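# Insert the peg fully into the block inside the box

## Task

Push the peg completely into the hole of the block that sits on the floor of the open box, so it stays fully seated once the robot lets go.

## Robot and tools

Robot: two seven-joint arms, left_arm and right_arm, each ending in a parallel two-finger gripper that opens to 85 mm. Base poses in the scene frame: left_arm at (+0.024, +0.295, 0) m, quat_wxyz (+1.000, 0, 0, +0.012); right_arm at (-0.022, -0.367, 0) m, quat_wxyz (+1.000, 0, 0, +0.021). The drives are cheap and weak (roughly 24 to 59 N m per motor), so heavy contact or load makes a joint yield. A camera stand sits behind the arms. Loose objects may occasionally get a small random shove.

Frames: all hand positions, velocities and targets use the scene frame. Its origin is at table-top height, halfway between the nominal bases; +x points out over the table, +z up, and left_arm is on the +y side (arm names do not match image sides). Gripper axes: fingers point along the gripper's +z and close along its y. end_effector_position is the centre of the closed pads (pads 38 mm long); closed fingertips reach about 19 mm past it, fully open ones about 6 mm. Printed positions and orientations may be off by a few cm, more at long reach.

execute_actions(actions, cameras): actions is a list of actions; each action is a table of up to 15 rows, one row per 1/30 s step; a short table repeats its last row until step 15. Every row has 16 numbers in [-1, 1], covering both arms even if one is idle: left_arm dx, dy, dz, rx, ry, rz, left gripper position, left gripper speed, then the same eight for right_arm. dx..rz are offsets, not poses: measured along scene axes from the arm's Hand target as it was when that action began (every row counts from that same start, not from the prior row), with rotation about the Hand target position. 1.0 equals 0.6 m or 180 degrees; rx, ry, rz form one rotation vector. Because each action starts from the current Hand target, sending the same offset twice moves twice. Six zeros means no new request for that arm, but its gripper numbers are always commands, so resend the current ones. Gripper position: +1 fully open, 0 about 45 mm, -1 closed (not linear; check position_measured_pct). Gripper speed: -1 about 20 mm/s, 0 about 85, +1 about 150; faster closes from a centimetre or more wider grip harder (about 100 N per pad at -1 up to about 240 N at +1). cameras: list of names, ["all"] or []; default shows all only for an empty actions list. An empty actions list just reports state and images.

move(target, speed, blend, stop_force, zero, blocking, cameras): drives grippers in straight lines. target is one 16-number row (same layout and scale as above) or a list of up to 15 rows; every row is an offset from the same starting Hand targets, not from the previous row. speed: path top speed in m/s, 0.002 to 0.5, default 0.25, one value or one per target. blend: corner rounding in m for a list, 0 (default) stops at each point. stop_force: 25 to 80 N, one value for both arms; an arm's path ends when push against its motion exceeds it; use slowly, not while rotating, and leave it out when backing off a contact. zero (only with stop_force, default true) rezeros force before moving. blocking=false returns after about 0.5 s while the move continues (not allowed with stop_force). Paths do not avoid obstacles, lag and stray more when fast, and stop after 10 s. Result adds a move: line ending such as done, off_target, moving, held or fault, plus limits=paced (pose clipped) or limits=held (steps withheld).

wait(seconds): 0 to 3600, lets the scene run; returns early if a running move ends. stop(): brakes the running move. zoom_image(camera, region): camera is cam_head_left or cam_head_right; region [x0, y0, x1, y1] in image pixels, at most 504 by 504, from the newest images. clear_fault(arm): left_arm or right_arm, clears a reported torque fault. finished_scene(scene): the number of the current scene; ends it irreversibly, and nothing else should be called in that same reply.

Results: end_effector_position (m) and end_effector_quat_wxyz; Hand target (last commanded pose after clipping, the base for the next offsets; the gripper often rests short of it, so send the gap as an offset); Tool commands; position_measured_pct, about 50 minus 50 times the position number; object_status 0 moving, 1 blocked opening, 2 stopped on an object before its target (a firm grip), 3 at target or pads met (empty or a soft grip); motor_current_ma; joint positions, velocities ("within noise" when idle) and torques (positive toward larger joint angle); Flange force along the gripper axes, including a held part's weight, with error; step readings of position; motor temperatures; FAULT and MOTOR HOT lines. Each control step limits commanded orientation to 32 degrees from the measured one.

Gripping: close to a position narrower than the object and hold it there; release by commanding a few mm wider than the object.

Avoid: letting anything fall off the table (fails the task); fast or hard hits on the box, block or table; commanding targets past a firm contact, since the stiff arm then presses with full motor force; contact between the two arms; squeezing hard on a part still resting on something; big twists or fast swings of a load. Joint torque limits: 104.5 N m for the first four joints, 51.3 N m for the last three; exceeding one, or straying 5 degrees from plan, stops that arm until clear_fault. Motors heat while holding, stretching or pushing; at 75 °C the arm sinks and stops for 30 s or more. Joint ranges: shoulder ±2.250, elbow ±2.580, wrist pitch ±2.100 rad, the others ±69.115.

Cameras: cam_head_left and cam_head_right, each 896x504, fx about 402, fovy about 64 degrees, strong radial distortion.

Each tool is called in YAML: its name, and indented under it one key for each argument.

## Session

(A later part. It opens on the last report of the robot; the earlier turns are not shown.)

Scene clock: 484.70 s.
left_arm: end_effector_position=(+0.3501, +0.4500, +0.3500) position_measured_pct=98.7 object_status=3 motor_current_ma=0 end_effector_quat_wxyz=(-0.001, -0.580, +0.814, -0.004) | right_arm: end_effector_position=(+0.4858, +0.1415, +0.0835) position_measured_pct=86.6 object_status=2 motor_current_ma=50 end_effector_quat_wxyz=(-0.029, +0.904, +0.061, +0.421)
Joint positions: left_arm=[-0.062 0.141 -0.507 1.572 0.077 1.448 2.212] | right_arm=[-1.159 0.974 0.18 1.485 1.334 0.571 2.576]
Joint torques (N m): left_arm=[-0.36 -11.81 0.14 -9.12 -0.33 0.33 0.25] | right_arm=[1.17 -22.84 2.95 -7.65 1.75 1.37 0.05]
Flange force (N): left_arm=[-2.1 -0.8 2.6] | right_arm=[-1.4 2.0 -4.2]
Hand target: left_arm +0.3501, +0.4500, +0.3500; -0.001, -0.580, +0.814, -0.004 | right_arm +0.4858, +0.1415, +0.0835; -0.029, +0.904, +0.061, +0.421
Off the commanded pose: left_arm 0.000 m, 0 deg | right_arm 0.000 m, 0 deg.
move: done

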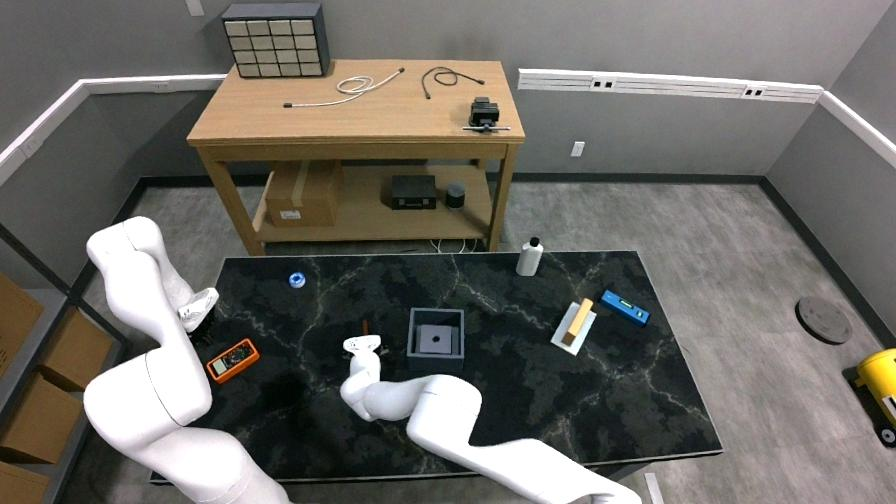

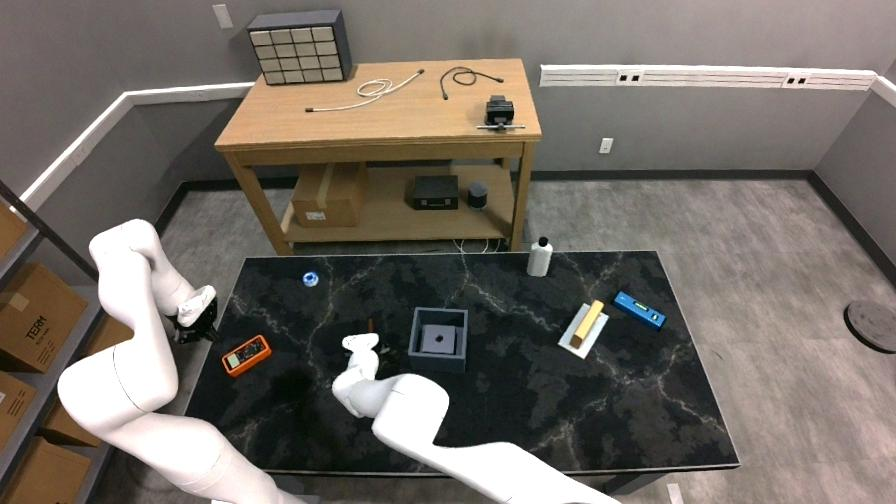

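move:
  target:
    - [0,0,0,0,0,0,-1,1, 0,0,0.15,0,0,0,-1,-1]
    - [0,0,0,0,0,0,-1,1, -0.043,-0.2358,0.4108,0.3629,0.4162,-0.4161,-1,-1]
  speed: 0.3
  blend: [0.05, 0]
  cameras: ["all"]

Scene clock: 519.63 s.
left_arm: end_effector_position=(+0.3501, +0.4500, +0.3500) position_measured_pct=98.7 object_status=3 motor_current_ma=0 end_effector_quat_wxyz=(-0.001, -0.580, +0.814, -0.004) | right_arm: end_effector_position=(+0.4600, +0.0001, +0.3300) position_measured_pct=86.6 object_status=2 motor_current_ma=50 end_effector_quat_wxyz=(-0.242, +0.665, -0.664, -0.241)
Joint positions: left_arm=[-0.062 0.141 -0.507 1.572 0.077 1.448 2.212] | right_arm=[-0.096 0.539 -0.419 1.315 -0.471 1.035 2.86]
Joint torques (N m): left_arm=[-0.4 -11.82 0.15 -9.13 -0.36 0.33 0.24] | right_arm=[1.38 -18.36 -3.33 -10.19 -0.75 -0.24 -0.04]
Flange force (N): left_arm=[-2.1 -0.9 2.7] | right_arm=[-0.3 4.2 2.0]
Hand target: left_arm +0.3501, +0.4500, +0.3500; -0.001, -0.580, +0.814, -0.004 | right_arm +0.4600, +0.0000, +0.3300; -0.242, +0.665, -0.664, -0.241
Off the commanded pose: left_arm 0.000 m, 0 deg | right_arm 0.000 m, 0 deg.
move: done; blend cut to 0.045 m at target 1

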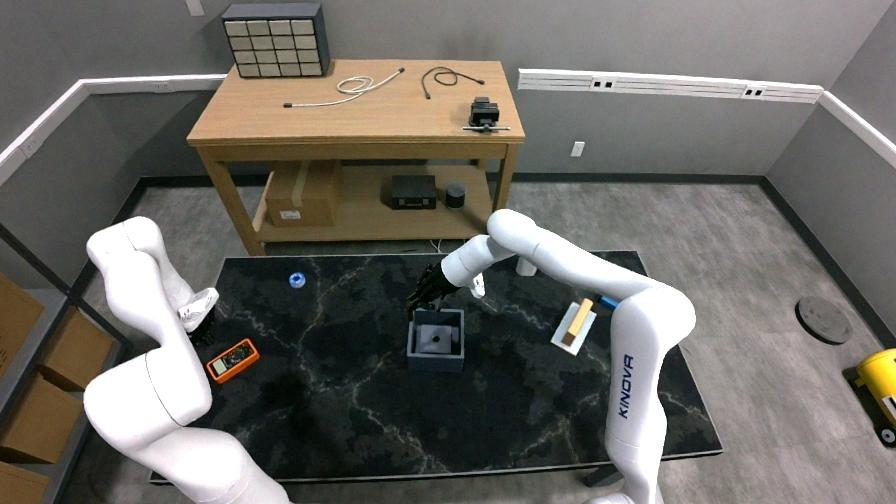

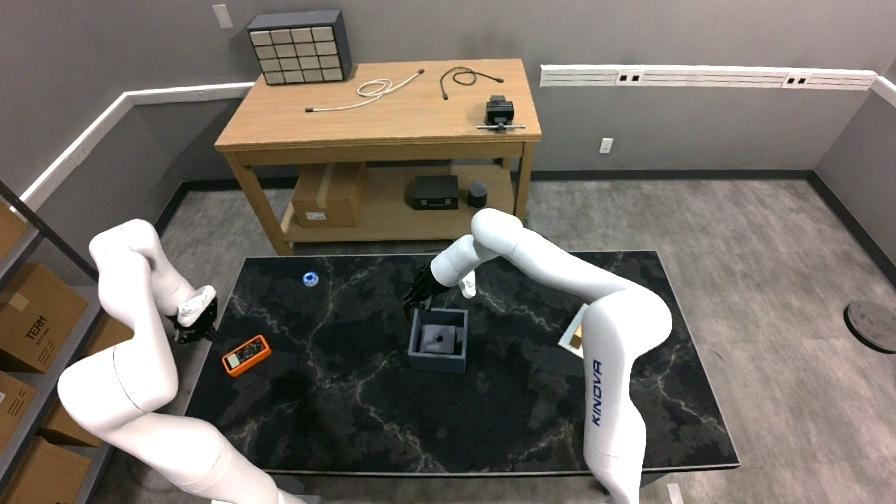

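zoom_image:
  camera: "cam_head_left"
  region: [390, 250, 500, 360]

zoom_image:
  camera: "cam_head_right"
  region: [390, 250, 500, 360]

Scaled by 4.582.

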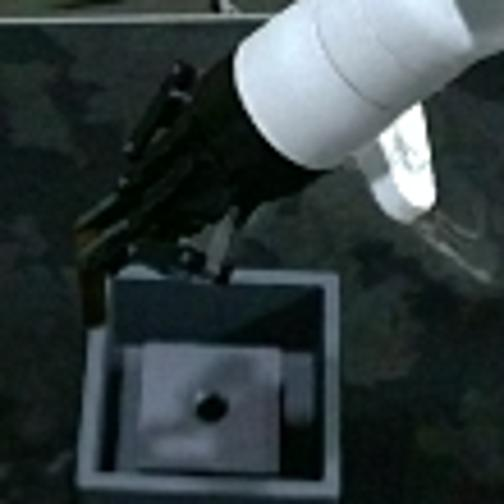

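Scaled by 4.582.

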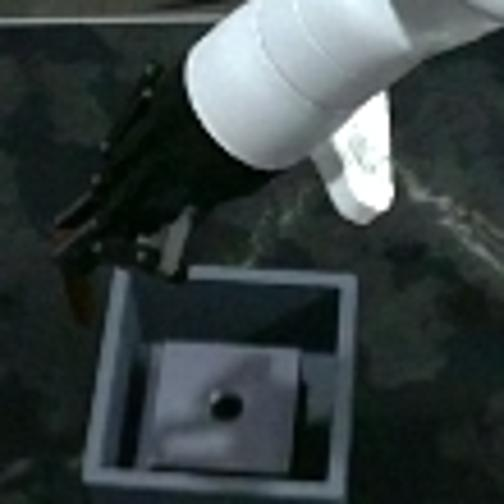

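zoom_image:
  camera: "cam_head_left"
  region: [395, 285, 445, 335]

zoom_image:
  camera: "cam_head_right"
  region: [390, 285, 440, 335]

Scaled by 10.080.

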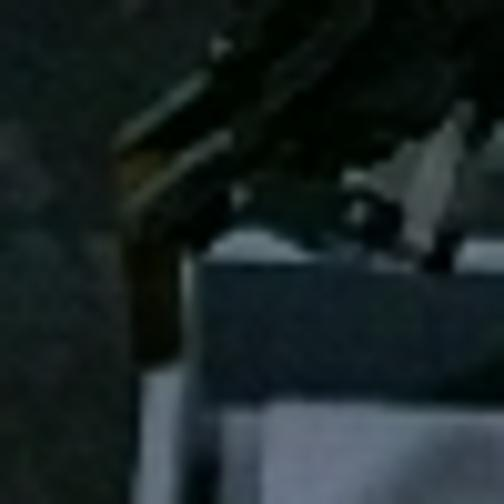

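Scaled by 10.080.

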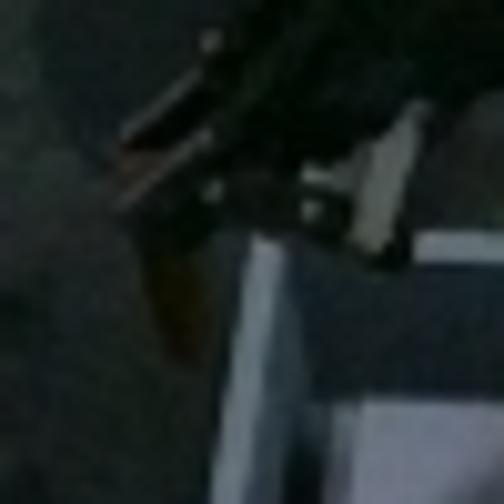

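move:
  target:
    - [0,0,0,0,0,0,-1,1, 0.0548,-0.1165,-0.05,0,0,0,-1,-1]
    - [0,0,0,0,0,0,-1,1, 0.0548,-0.1165,-0.2,0,0,0,-1,-1]
  speed: 0.2
  blend: [0.03, 0]
  cameras: ["all"]

zoom_image:
  camera: "cam_head_left"
  region: [405, 295, 475, 365]

zoom_image:
  camera: "cam_head_right"
  region: [405, 295, 475, 365]

Scene clock: 566.00 s.
left_arm: end_effector_position=(+0.3501, +0.4500, +0.3500) position_measured_pct=98.7 object_status=3 motor_current_ma=0 end_effector_quat_wxyz=(-0.001, -0.580, +0.814, -0.004) | right_arm: end_effector_position=(+0.4929, -0.0698, +0.2100) position_measured_pct=86.6 object_status=2 motor_current_ma=50 end_effector_quat_wxyz=(-0.242, +0.665, -0.664, -0.241)
Joint positions: left_arm=[-0.062 0.141 -0.507 1.572 0.077 1.448 2.212] | right_arm=[0.062 0.694 -0.436 1.466 -0.517 0.876 3.155]
Joint torques (N m): left_arm=[-0.37 -11.79 0.14 -9.08 -0.31 0.29 0.26] | right_arm=[1.18 -19.49 -4.24 -8.82 -0.77 0.4 -0.05]
Flange force (N): left_arm=[-2.2 -0.9 2.4] | right_arm=[-1.2 3.9 1.7]
Hand target: left_arm +0.3501, +0.4500, +0.3500; -0.001, -0.580, +0.814, -0.004 | right_arm +0.4929, -0.0699, +0.2100; -0.242, +0.665, -0.664, -0.241
Off the commanded pose: left_arm 0.000 m, 0 deg | right_arm 0.000 m, 0 deg.
move: done

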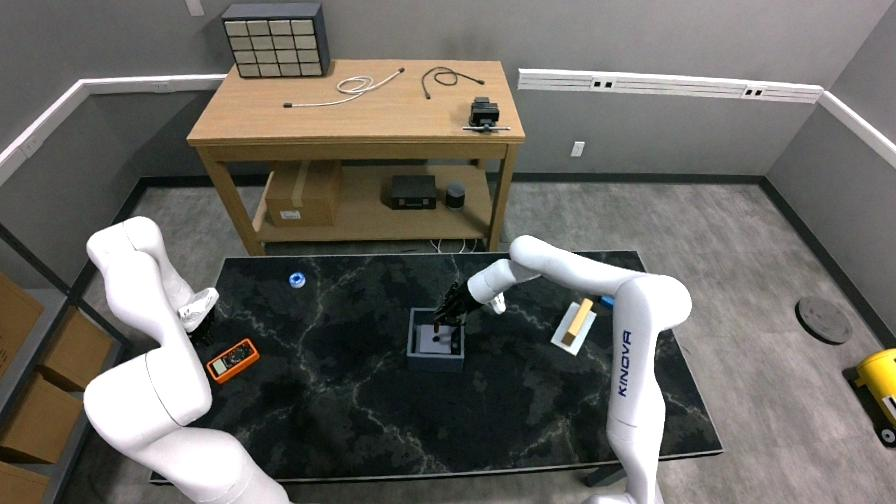

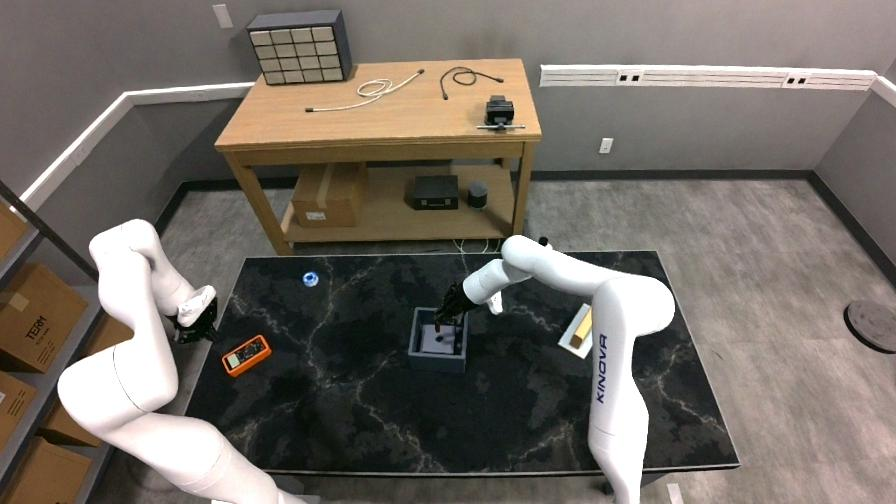

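Scaled by 7.200.

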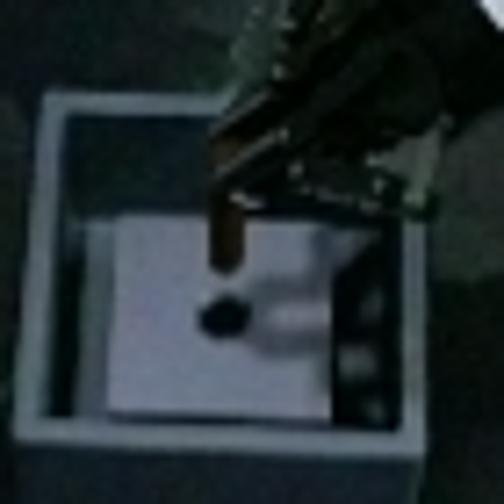

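Scaled by 7.200.

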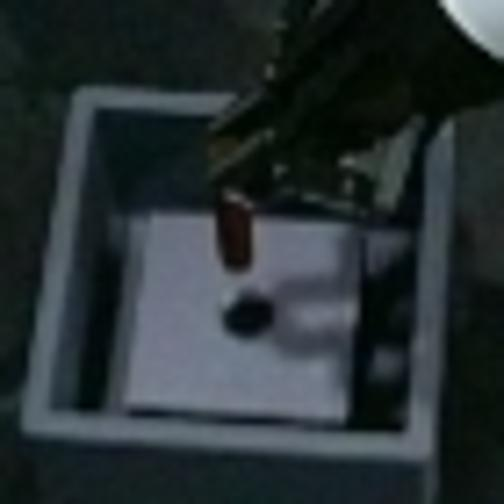

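move:
  target: [0,0,0,0,0,0,-1,1, 0.0025,-0.0007,-0.075,0,0,0,-1,-1]
  speed: 0.1
  cameras: ["all"]

zoom_image:
  camera: "cam_head_left"
  region: [410, 305, 470, 365]

zoom_image:
  camera: "cam_head_right"
  region: [410, 305, 470, 365]

Scene clock: 588.77 s.
left_arm: end_effector_position=(+0.3501, +0.4500, +0.3500) position_measured_pct=98.7 object_status=3 motor_current_ma=0 end_effector_quat_wxyz=(-0.001, -0.580, +0.814, -0.004) | right_arm: end_effector_position=(+0.4944, -0.0703, +0.1650) position_measured_pct=86.6 object_status=2 motor_current_ma=50 end_effector_quat_wxyz=(-0.242, +0.665, -0.664, -0.241)
Joint positions: left_arm=[-0.062 0.141 -0.507 1.572 0.077 1.448 2.212] | right_arm=[0.07 0.763 -0.447 1.508 -0.527 0.786 3.221]
Joint torques (N m): left_arm=[-0.33 -11.77 0.11 -9.13 -0.32 0.29 0.28] | right_arm=[1.17 -19.75 -4.6 -8.19 -0.65 0.44 0.08]
Flange force (N): left_arm=[-2.1 -0.7 2.5] | right_arm=[-2.1 3.6 1.0]
Hand target: left_arm +0.3501, +0.4500, +0.3500; -0.001, -0.580, +0.814, -0.004 | right_arm +0.4944, -0.0703, +0.1650; -0.242, +0.665, -0.664, -0.241
Off the commanded pose: left_arm 0.000 m, 0 deg | right_arm 0.000 m, 0 deg.
move: done

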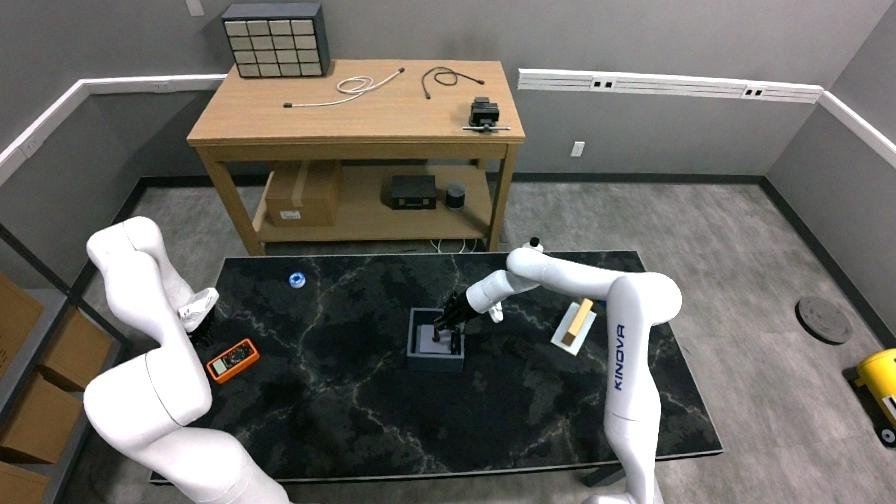

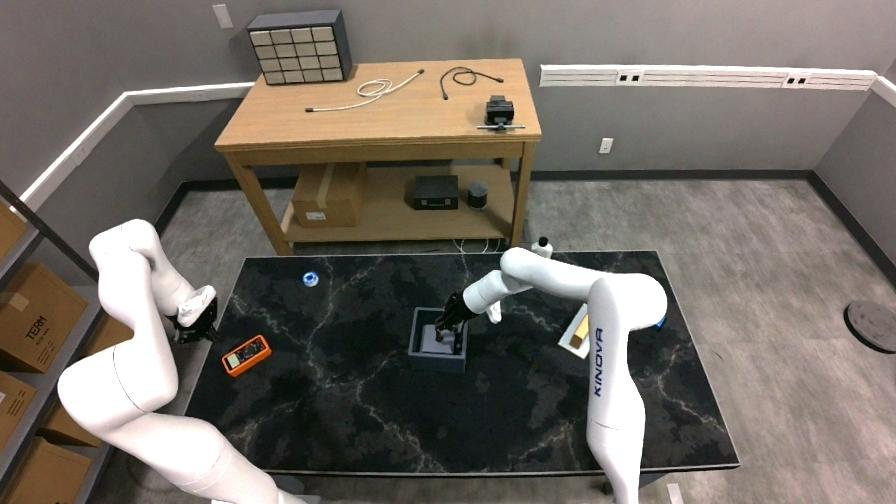

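Scaled by 8.400.

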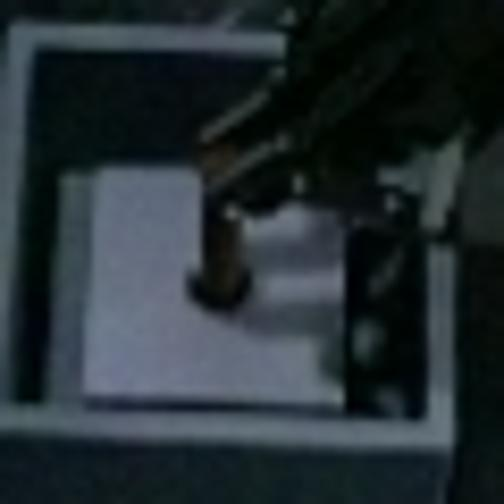

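Scaled by 8.400.

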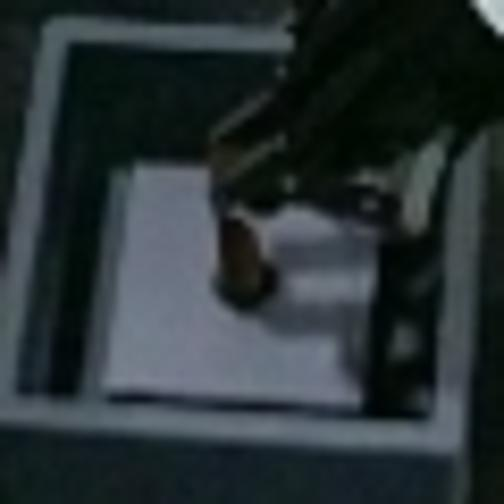

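move:
  target: [0,0,0,0,0,0,-1,1, -0.001,0.001,-0.12,0,0,0,-1,-1]
  speed: 0.03
  stop_force: 25
  cameras: ["all"]

zoom_image:
  camera: "cam_head_left"
  region: [410, 305, 470, 365]

zoom_image:
  camera: "cam_head_right"
  region: [410, 305, 470, 365]

Scene clock: 606.53 s.
left_arm: end_effector_position=(+0.3501, +0.4500, +0.3500) position_measured_pct=98.7 object_status=3 motor_current_ma=0 end_effector_quat_wxyz=(-0.001, -0.580, +0.814, -0.004) | right_arm: end_effector_position=(+0.4942, -0.0700, +0.1412) position_measured_pct=86.6 object_status=2 motor_current_ma=50 end_effector_quat_wxyz=(-0.242, +0.665, -0.664, -0.241)
Joint positions: left_arm=[-0.062 0.141 -0.507 1.572 0.077 1.448 2.212] | right_arm=[0.075 0.802 -0.456 1.528 -0.532 0.738 3.256]
Joint torques (N m): left_arm=[-0.4 -11.78 0.12 -9.07 -0.31 0.29 0.29] | right_arm=[0.59 -7.35 1.16 -0.96 2.73 -0.56 0.13]
Flange force (N): left_arm=[-2.2 -0.9 2.4] | right_arm=[-17.5 3.4 -19.9]
Hand target: left_arm +0.3501, +0.4500, +0.3500; -0.001, -0.580, +0.814, -0.004 | right_arm +0.4942, -0.0700, +0.1412; -0.242, +0.665, -0.664, -0.241 (not the last commanded pose)
Off the commanded pose: left_arm 0.000 m, 0 deg | right_arm 0.048 m, 0 deg.
move: contact (right_arm)

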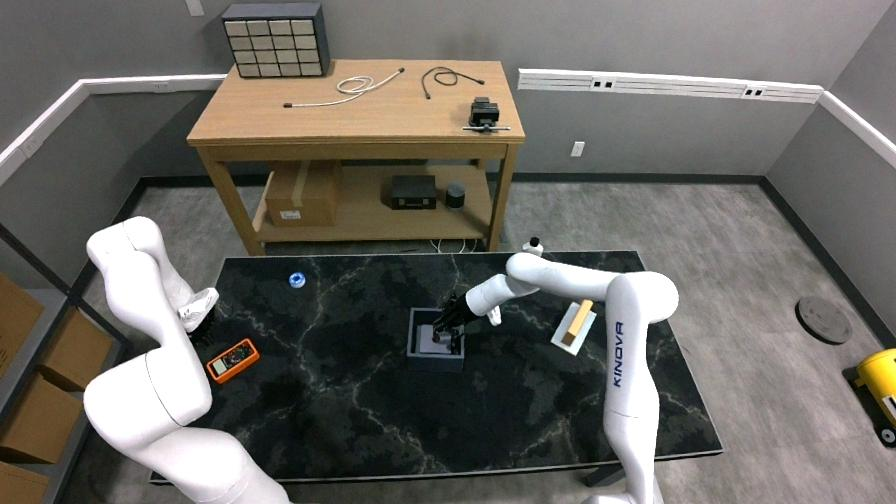

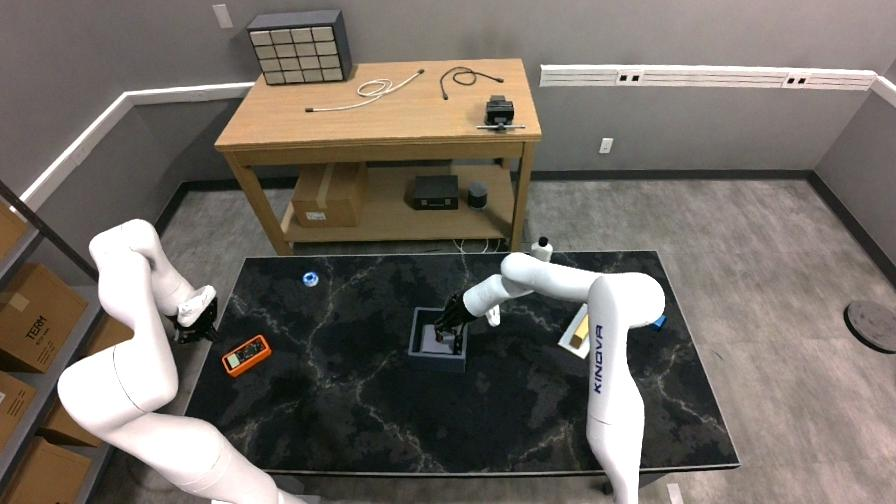

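Scaled by 8.400.

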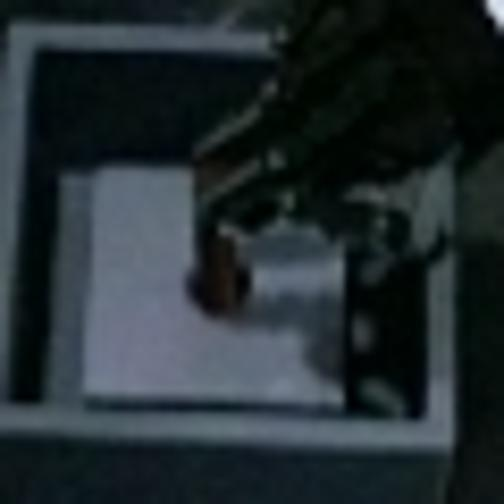

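Scaled by 8.400.

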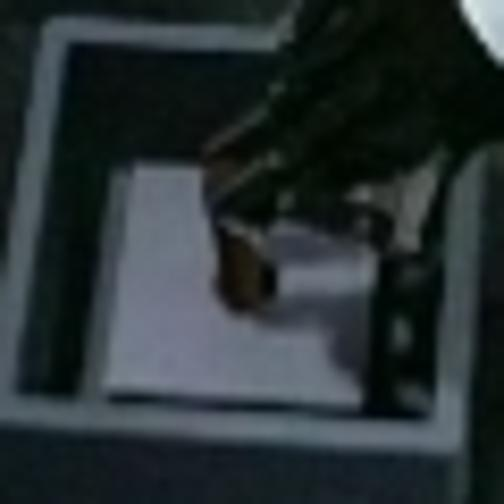

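move:
  target:
    - [0,0,0,0,0,0,-1,1, 0,0,0.0083,0,0,0,-1,-1]
    - [0,0,0,0,0,0,-1,1, 0.0083,0.0033,0.0083,0,0,0,-1,-1]
  speed: 0.03
  cameras: ["all"]

zoom_image:
  camera: "cam_head_left"
  region: [415, 315, 455, 355]

zoom_image:
  camera: "cam_head_right"
  region: [420, 315, 460, 355]

Scene clock: 629.23 s.
left_arm: end_effector_position=(+0.3501, +0.4500, +0.3500) position_measured_pct=98.7 object_status=3 motor_current_ma=0 end_effector_quat_wxyz=(-0.001, -0.580, +0.814, -0.004) | right_arm: end_effector_position=(+0.4991, -0.0680, +0.1462) position_measured_pct=86.6 object_status=2 motor_current_ma=50 end_effector_quat_wxyz=(-0.242, +0.665, -0.664, -0.241)
Joint positions: left_arm=[-0.062 0.141 -0.507 1.572 0.077 1.448 2.212] | right_arm=[0.066 0.802 -0.448 1.504 -0.526 0.757 3.241]
Joint torques (N m): left_arm=[-0.35 -11.79 0.18 -9.08 -0.33 0.28 0.27] | right_arm=[1.82 -20.03 -3.91 -8.2 -0.34 0.06 -0.02]
Flange force (N): left_arm=[-2.3 -0.8 2.4] | right_arm=[-2.9 4.5 0.8]
Hand target: left_arm +0.3501, +0.4500, +0.3500; -0.001, -0.580, +0.814, -0.004 | right_arm +0.4992, -0.0680, +0.1462; -0.242, +0.665, -0.664, -0.241
Off the commanded pose: left_arm 0.000 m, 0 deg | right_arm 0.000 m, 0 deg.
move: done

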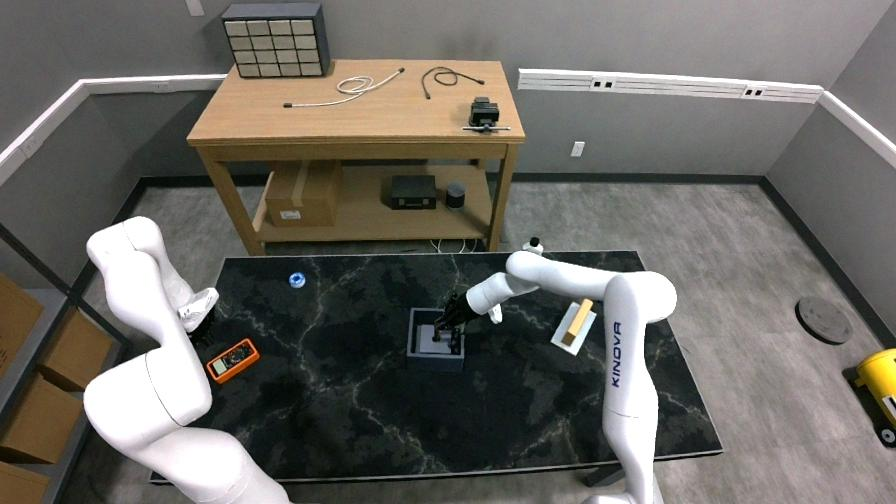

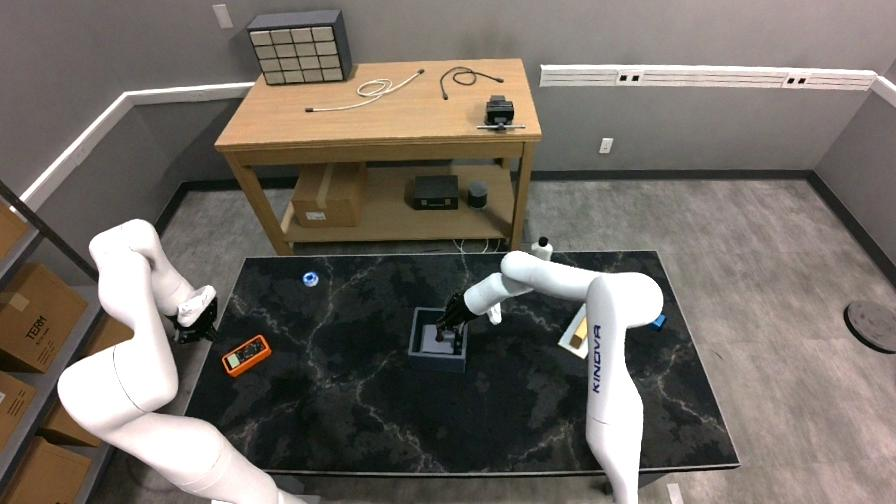

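Scaled by 12.600.

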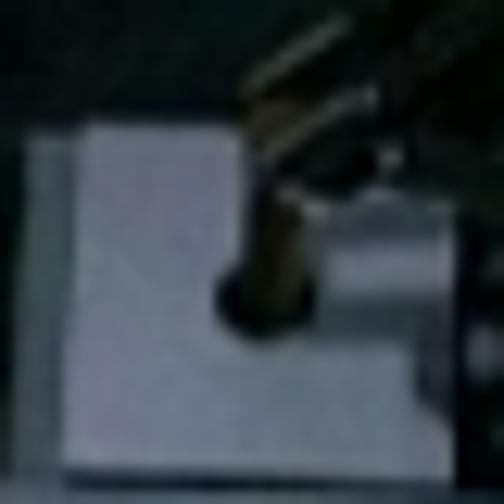

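Scaled by 12.600.

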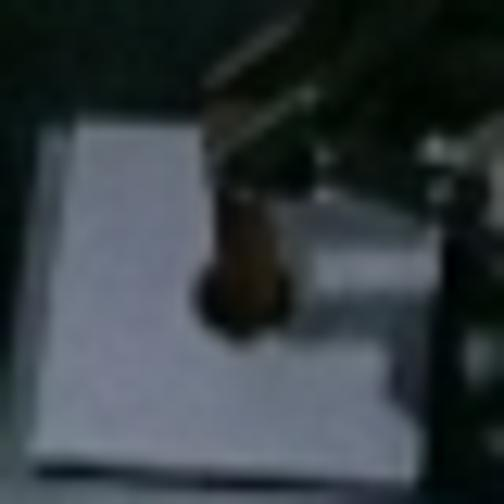

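move:
  target: [0,0,0,0,0,0,-1,1, 0,0.0022,-0.115,0,0,0,-1,-1]
  speed: 0.03
  stop_force: 25
  cameras: ["all"]

zoom_image:
  camera: "cam_head_left"
  region: [415, 315, 455, 355]

zoom_image:
  camera: "cam_head_right"
  region: [420, 315, 460, 355]

Scene clock: 642.80 s.
left_arm: end_effector_position=(+0.3501, +0.4500, +0.3500) position_measured_pct=98.7 object_status=3 motor_current_ma=0 end_effector_quat_wxyz=(-0.001, -0.580, +0.814, -0.004) | right_arm: end_effector_position=(+0.4993, -0.0670, +0.0926) position_measured_pct=86.6 object_status=2 motor_current_ma=50 end_effector_quat_wxyz=(-0.242, +0.665, -0.664, -0.241)
Joint positions: left_arm=[-0.062 0.141 -0.507 1.572 0.077 1.448 2.212] | right_arm=[0.075 0.897 -0.466 1.532 -0.534 0.656 3.315]
Joint torques (N m): left_arm=[-0.35 -11.82 0.15 -9.09 -0.32 0.34 0.29] | right_arm=[-0.92 -8.32 -0.44 -1.07 1.89 -0.29 -0.03]
Flange force (N): left_arm=[-2.3 -0.8 2.6] | right_arm=[-14.8 2.8 -20.9]
Hand target: left_arm +0.3501, +0.4500, +0.3500; -0.001, -0.580, +0.814, -0.004 | right_arm +0.4993, -0.0670, +0.0926; -0.242, +0.665, -0.664, -0.241 (not the last commanded pose)
Off the commanded pose: left_arm 0.000 m, 0 deg | right_arm 0.015 m, 0 deg.
move: contact (right_arm)

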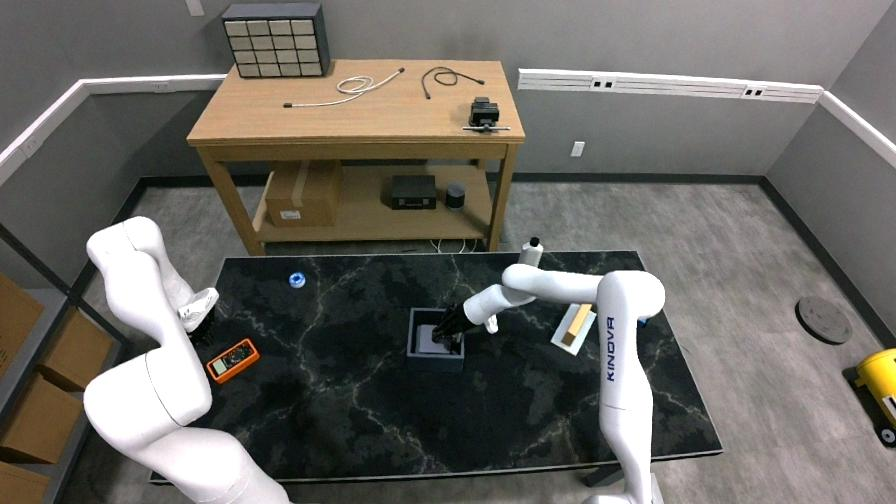

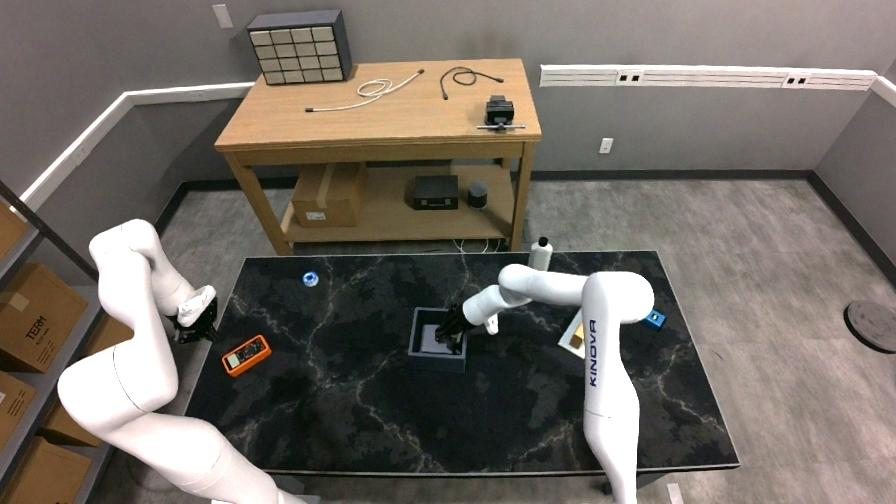

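Scaled by 12.600.

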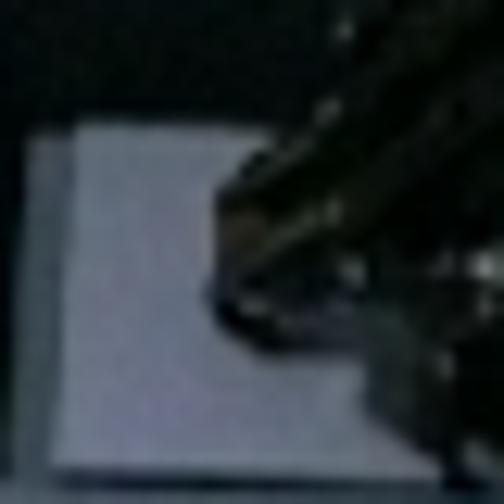

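Scaled by 12.600.

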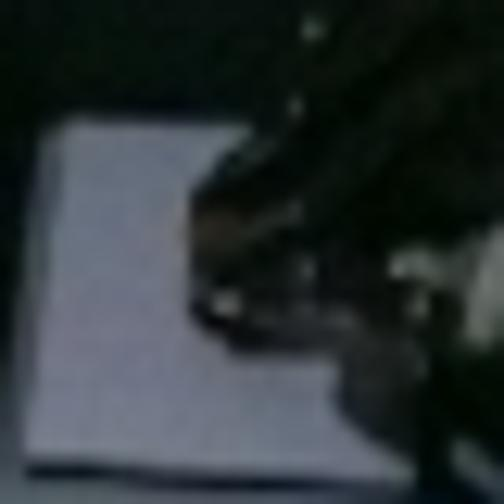

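move:
  target: [0,0,0,0,0,0,-1,1, 0,0,0.0015,0,0,0,-1,-1]
  speed: 0.02

move:
  target: [0,0,0,0,0,0,-1,1, 0,0,0,0,0,0,-0.3,-0.5]
  speed: 0.05
  cameras: ["all"]

zoom_image:
  camera: "cam_head_left"
  region: [415, 315, 455, 355]

zoom_image:
  camera: "cam_head_right"
  region: [420, 315, 460, 355]

Scene clock: 661.77 s.
left_arm: end_effector_position=(+0.3501, +0.4500, +0.3500) position_measured_pct=98.7 object_status=3 motor_current_ma=0 end_effector_quat_wxyz=(-0.001, -0.580, +0.814, -0.004) | right_arm: end_effector_position=(+0.4993, -0.0670, +0.0935) position_measured_pct=86.6 object_status=2 motor_current_ma=50 end_effector_quat_wxyz=(-0.242, +0.665, -0.664, -0.241)
Joint positions: left_arm=[-0.062 0.141 -0.507 1.572 0.077 1.448 2.212] | right_arm=[0.074 0.895 -0.466 1.532 -0.534 0.658 3.313]
Joint torques (N m): left_arm=[-0.4 -11.77 0.15 -9.15 -0.32 0.31 0.25] | right_arm=[0.44 -12.02 -1.22 -2.74 1.34 0.02 -0.07]
Flange force (N): left_arm=[-1.9 -0.7 2.6] | right_arm=[-12.1 2.7 -13.3]
Hand target: left_arm +0.3501, +0.4500, +0.3500; -0.001, -0.580, +0.814, -0.004 | right_arm +0.4993, -0.0670, +0.0935; -0.242, +0.665, -0.664, -0.241
Off the commanded pose: left_arm 0.000 m, 0 deg | right_arm 0.000 m, 0 deg.
move: done

Scene clock: 662.43 s.
left_arm: end_effector_position=(+0.3501, +0.4500, +0.3500) position_measured_pct=98.7 object_status=3 motor_current_ma=0 end_effector_quat_wxyz=(-0.001, -0.580, +0.814, -0.004) | right_arm: end_effector_position=(+0.4993, -0.0670, +0.0935) position_measured_pct=64.9 object_status=0 motor_current_ma=0 end_effector_quat_wxyz=(-0.242, +0.665, -0.664, -0.241)
Joint positions: left_arm=[-0.062 0.141 -0.507 1.572 0.077 1.448 2.212] | right_arm=[0.074 0.895 -0.466 1.532 -0.534 0.658 3.313]
Joint torques (N m): left_arm=[-0.33 -11.81 0.19 -9.06 -0.32 0.31 0.28] | right_arm=[1.16 -20.66 -5.12 -7 -0.44 0.56 -0.06]
Flange force (N): left_arm=[-2.4 -0.9 2.4] | right_arm=[-2.4 2.6 0.5]
Hand target: left_arm +0.3501, +0.4500, +0.3500; -0.001, -0.580, +0.814, -0.004 | right_arm +0.4993, -0.0670, +0.0935; -0.242, +0.665, -0.664, -0.241
Off the commanded pose: left_arm 0.000 m, 0 deg | right_arm 0.000 m, 0 deg.
move: done

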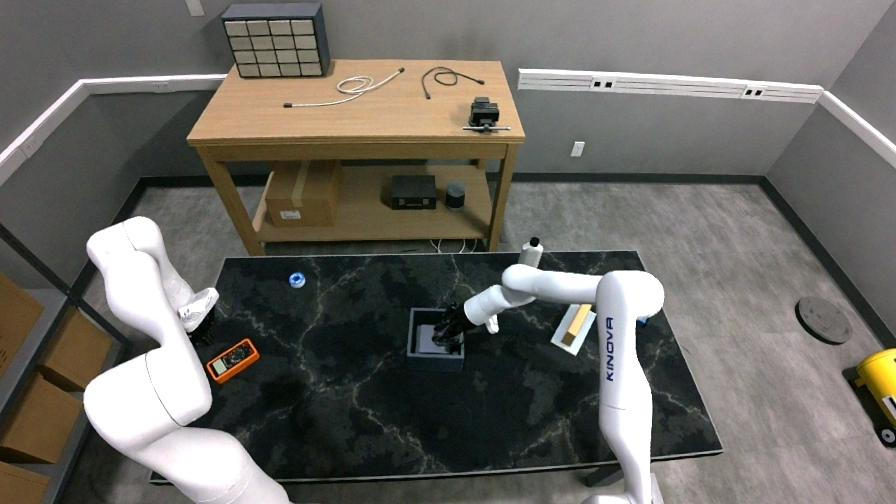

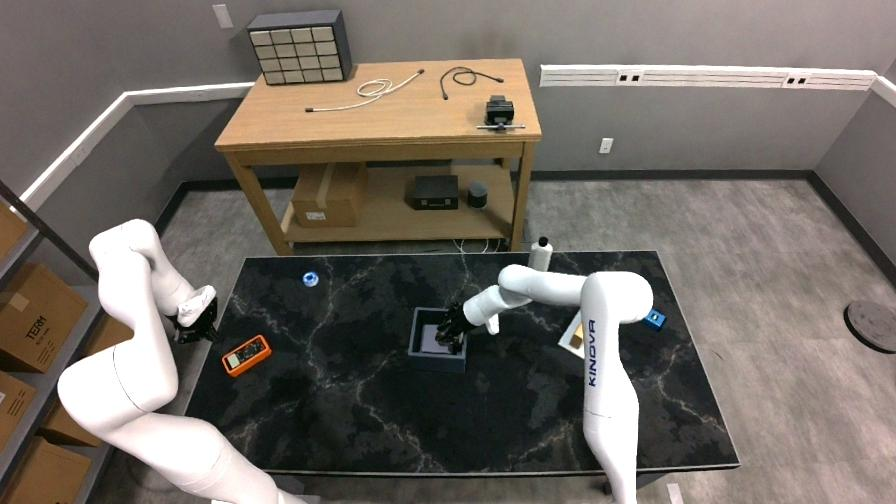

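Scaled by 12.600.

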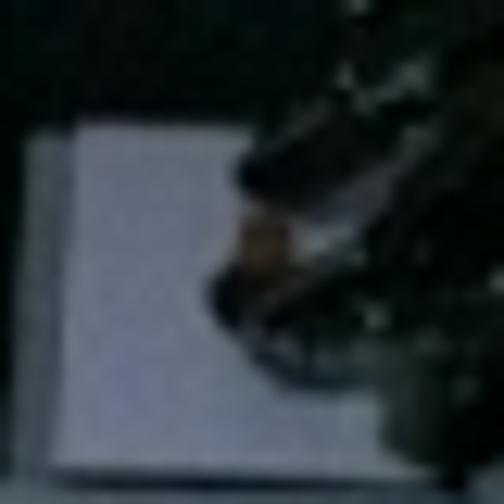

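Scaled by 12.600.

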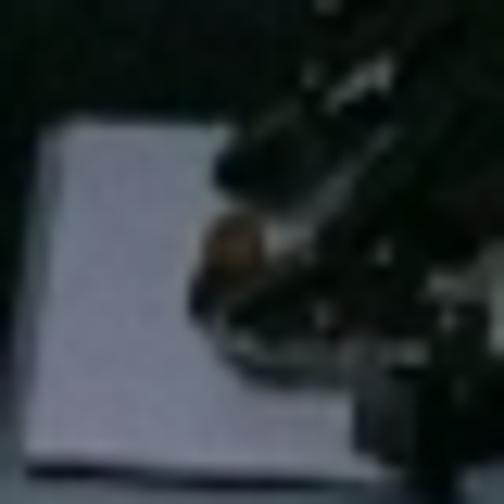

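move:
  target: [0,0,0,0,0,0,-1,1, 0,-0.1929,0.2298,0,0,0,-0.3,-0.5]
  speed: 0.1
  cameras: ["all"]

zoom_image:
  camera: "cam_head_left"
  region: [400, 295, 475, 370]

zoom_image:
  camera: "cam_head_right"
  region: [400, 295, 475, 370]

Scene clock: 670.23 s.
left_arm: end_effector_position=(+0.3501, +0.4500, +0.3500) position_measured_pct=98.7 object_status=3 motor_current_ma=0 end_effector_quat_wxyz=(-0.001, -0.580, +0.814, -0.004) | right_arm: end_effector_position=(+0.4993, -0.1827, +0.2314) position_measured_pct=64.9 object_status=3 motor_current_ma=0 end_effector_quat_wxyz=(-0.242, +0.665, -0.664, -0.241)
Joint positions: left_arm=[-0.062 0.141 -0.507 1.572 0.077 1.448 2.212] | right_arm=[0.281 0.662 -0.439 1.448 -0.499 1.055 3.284]
Joint torques (N m): left_arm=[-0.38 -11.77 0.1 -9.06 -0.32 0.33 0.28] | right_arm=[1.18 -18.72 -4.01 -8.69 -0.89 0.5 -0.04]
Flange force (N): left_arm=[-2.2 -0.9 2.5] | right_arm=[-1.6 3.7 2.1]
Hand target: left_arm +0.3501, +0.4500, +0.3500; -0.001, -0.580, +0.814, -0.004 | right_arm +0.4993, -0.1827, +0.2314; -0.242, +0.665, -0.664, -0.241
Off the commanded pose: left_arm 0.000 m, 0 deg | right_arm 0.000 m, 0 deg.
move: done

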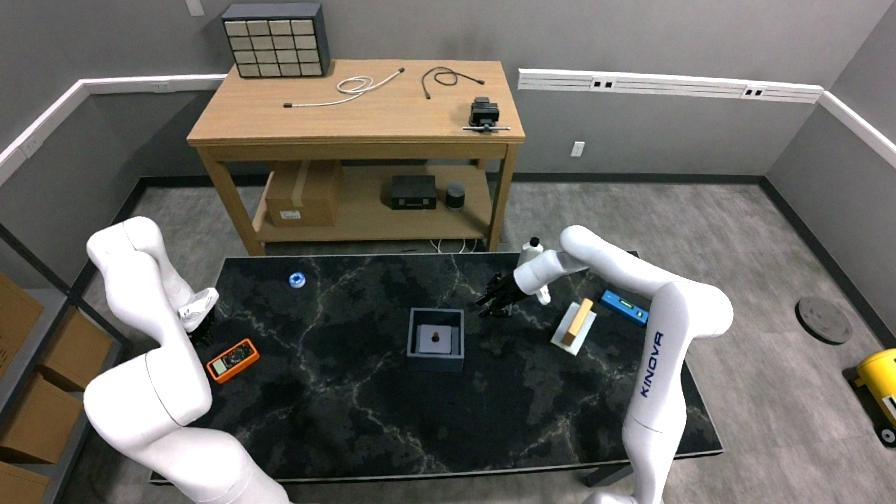

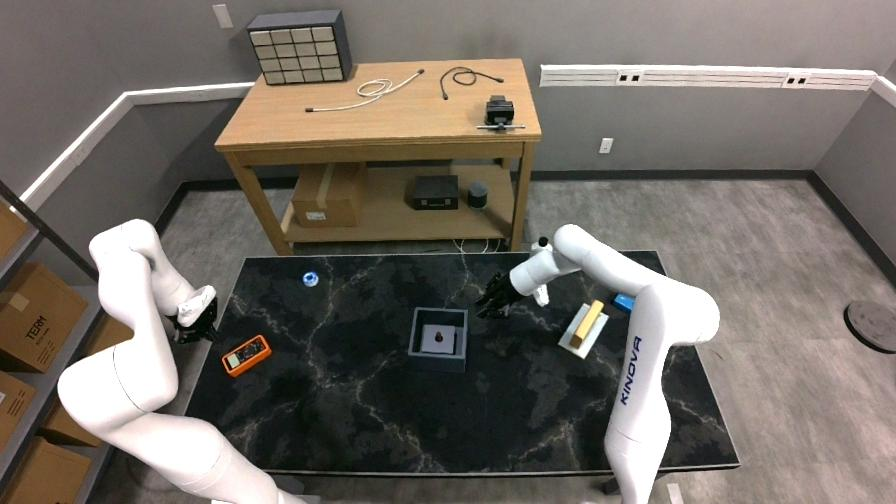

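Scaled by 6.720.

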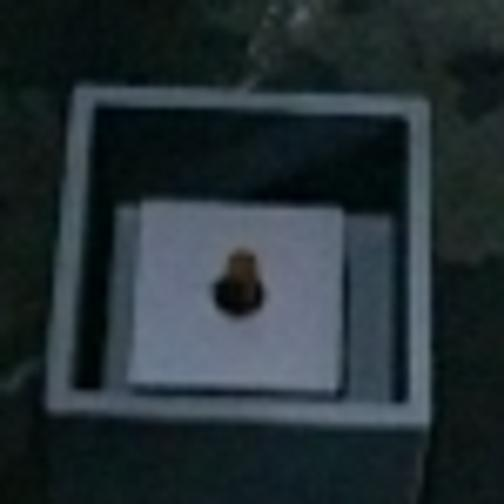

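Scaled by 6.720.

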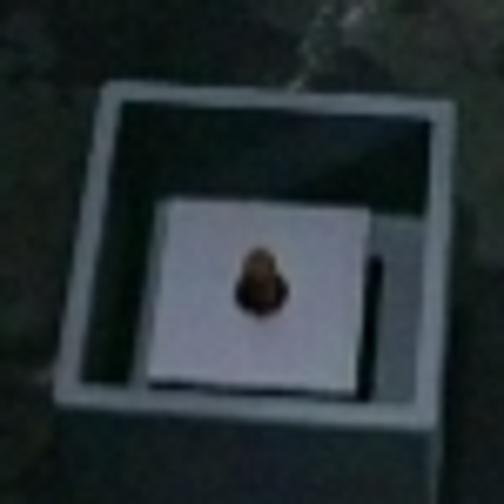

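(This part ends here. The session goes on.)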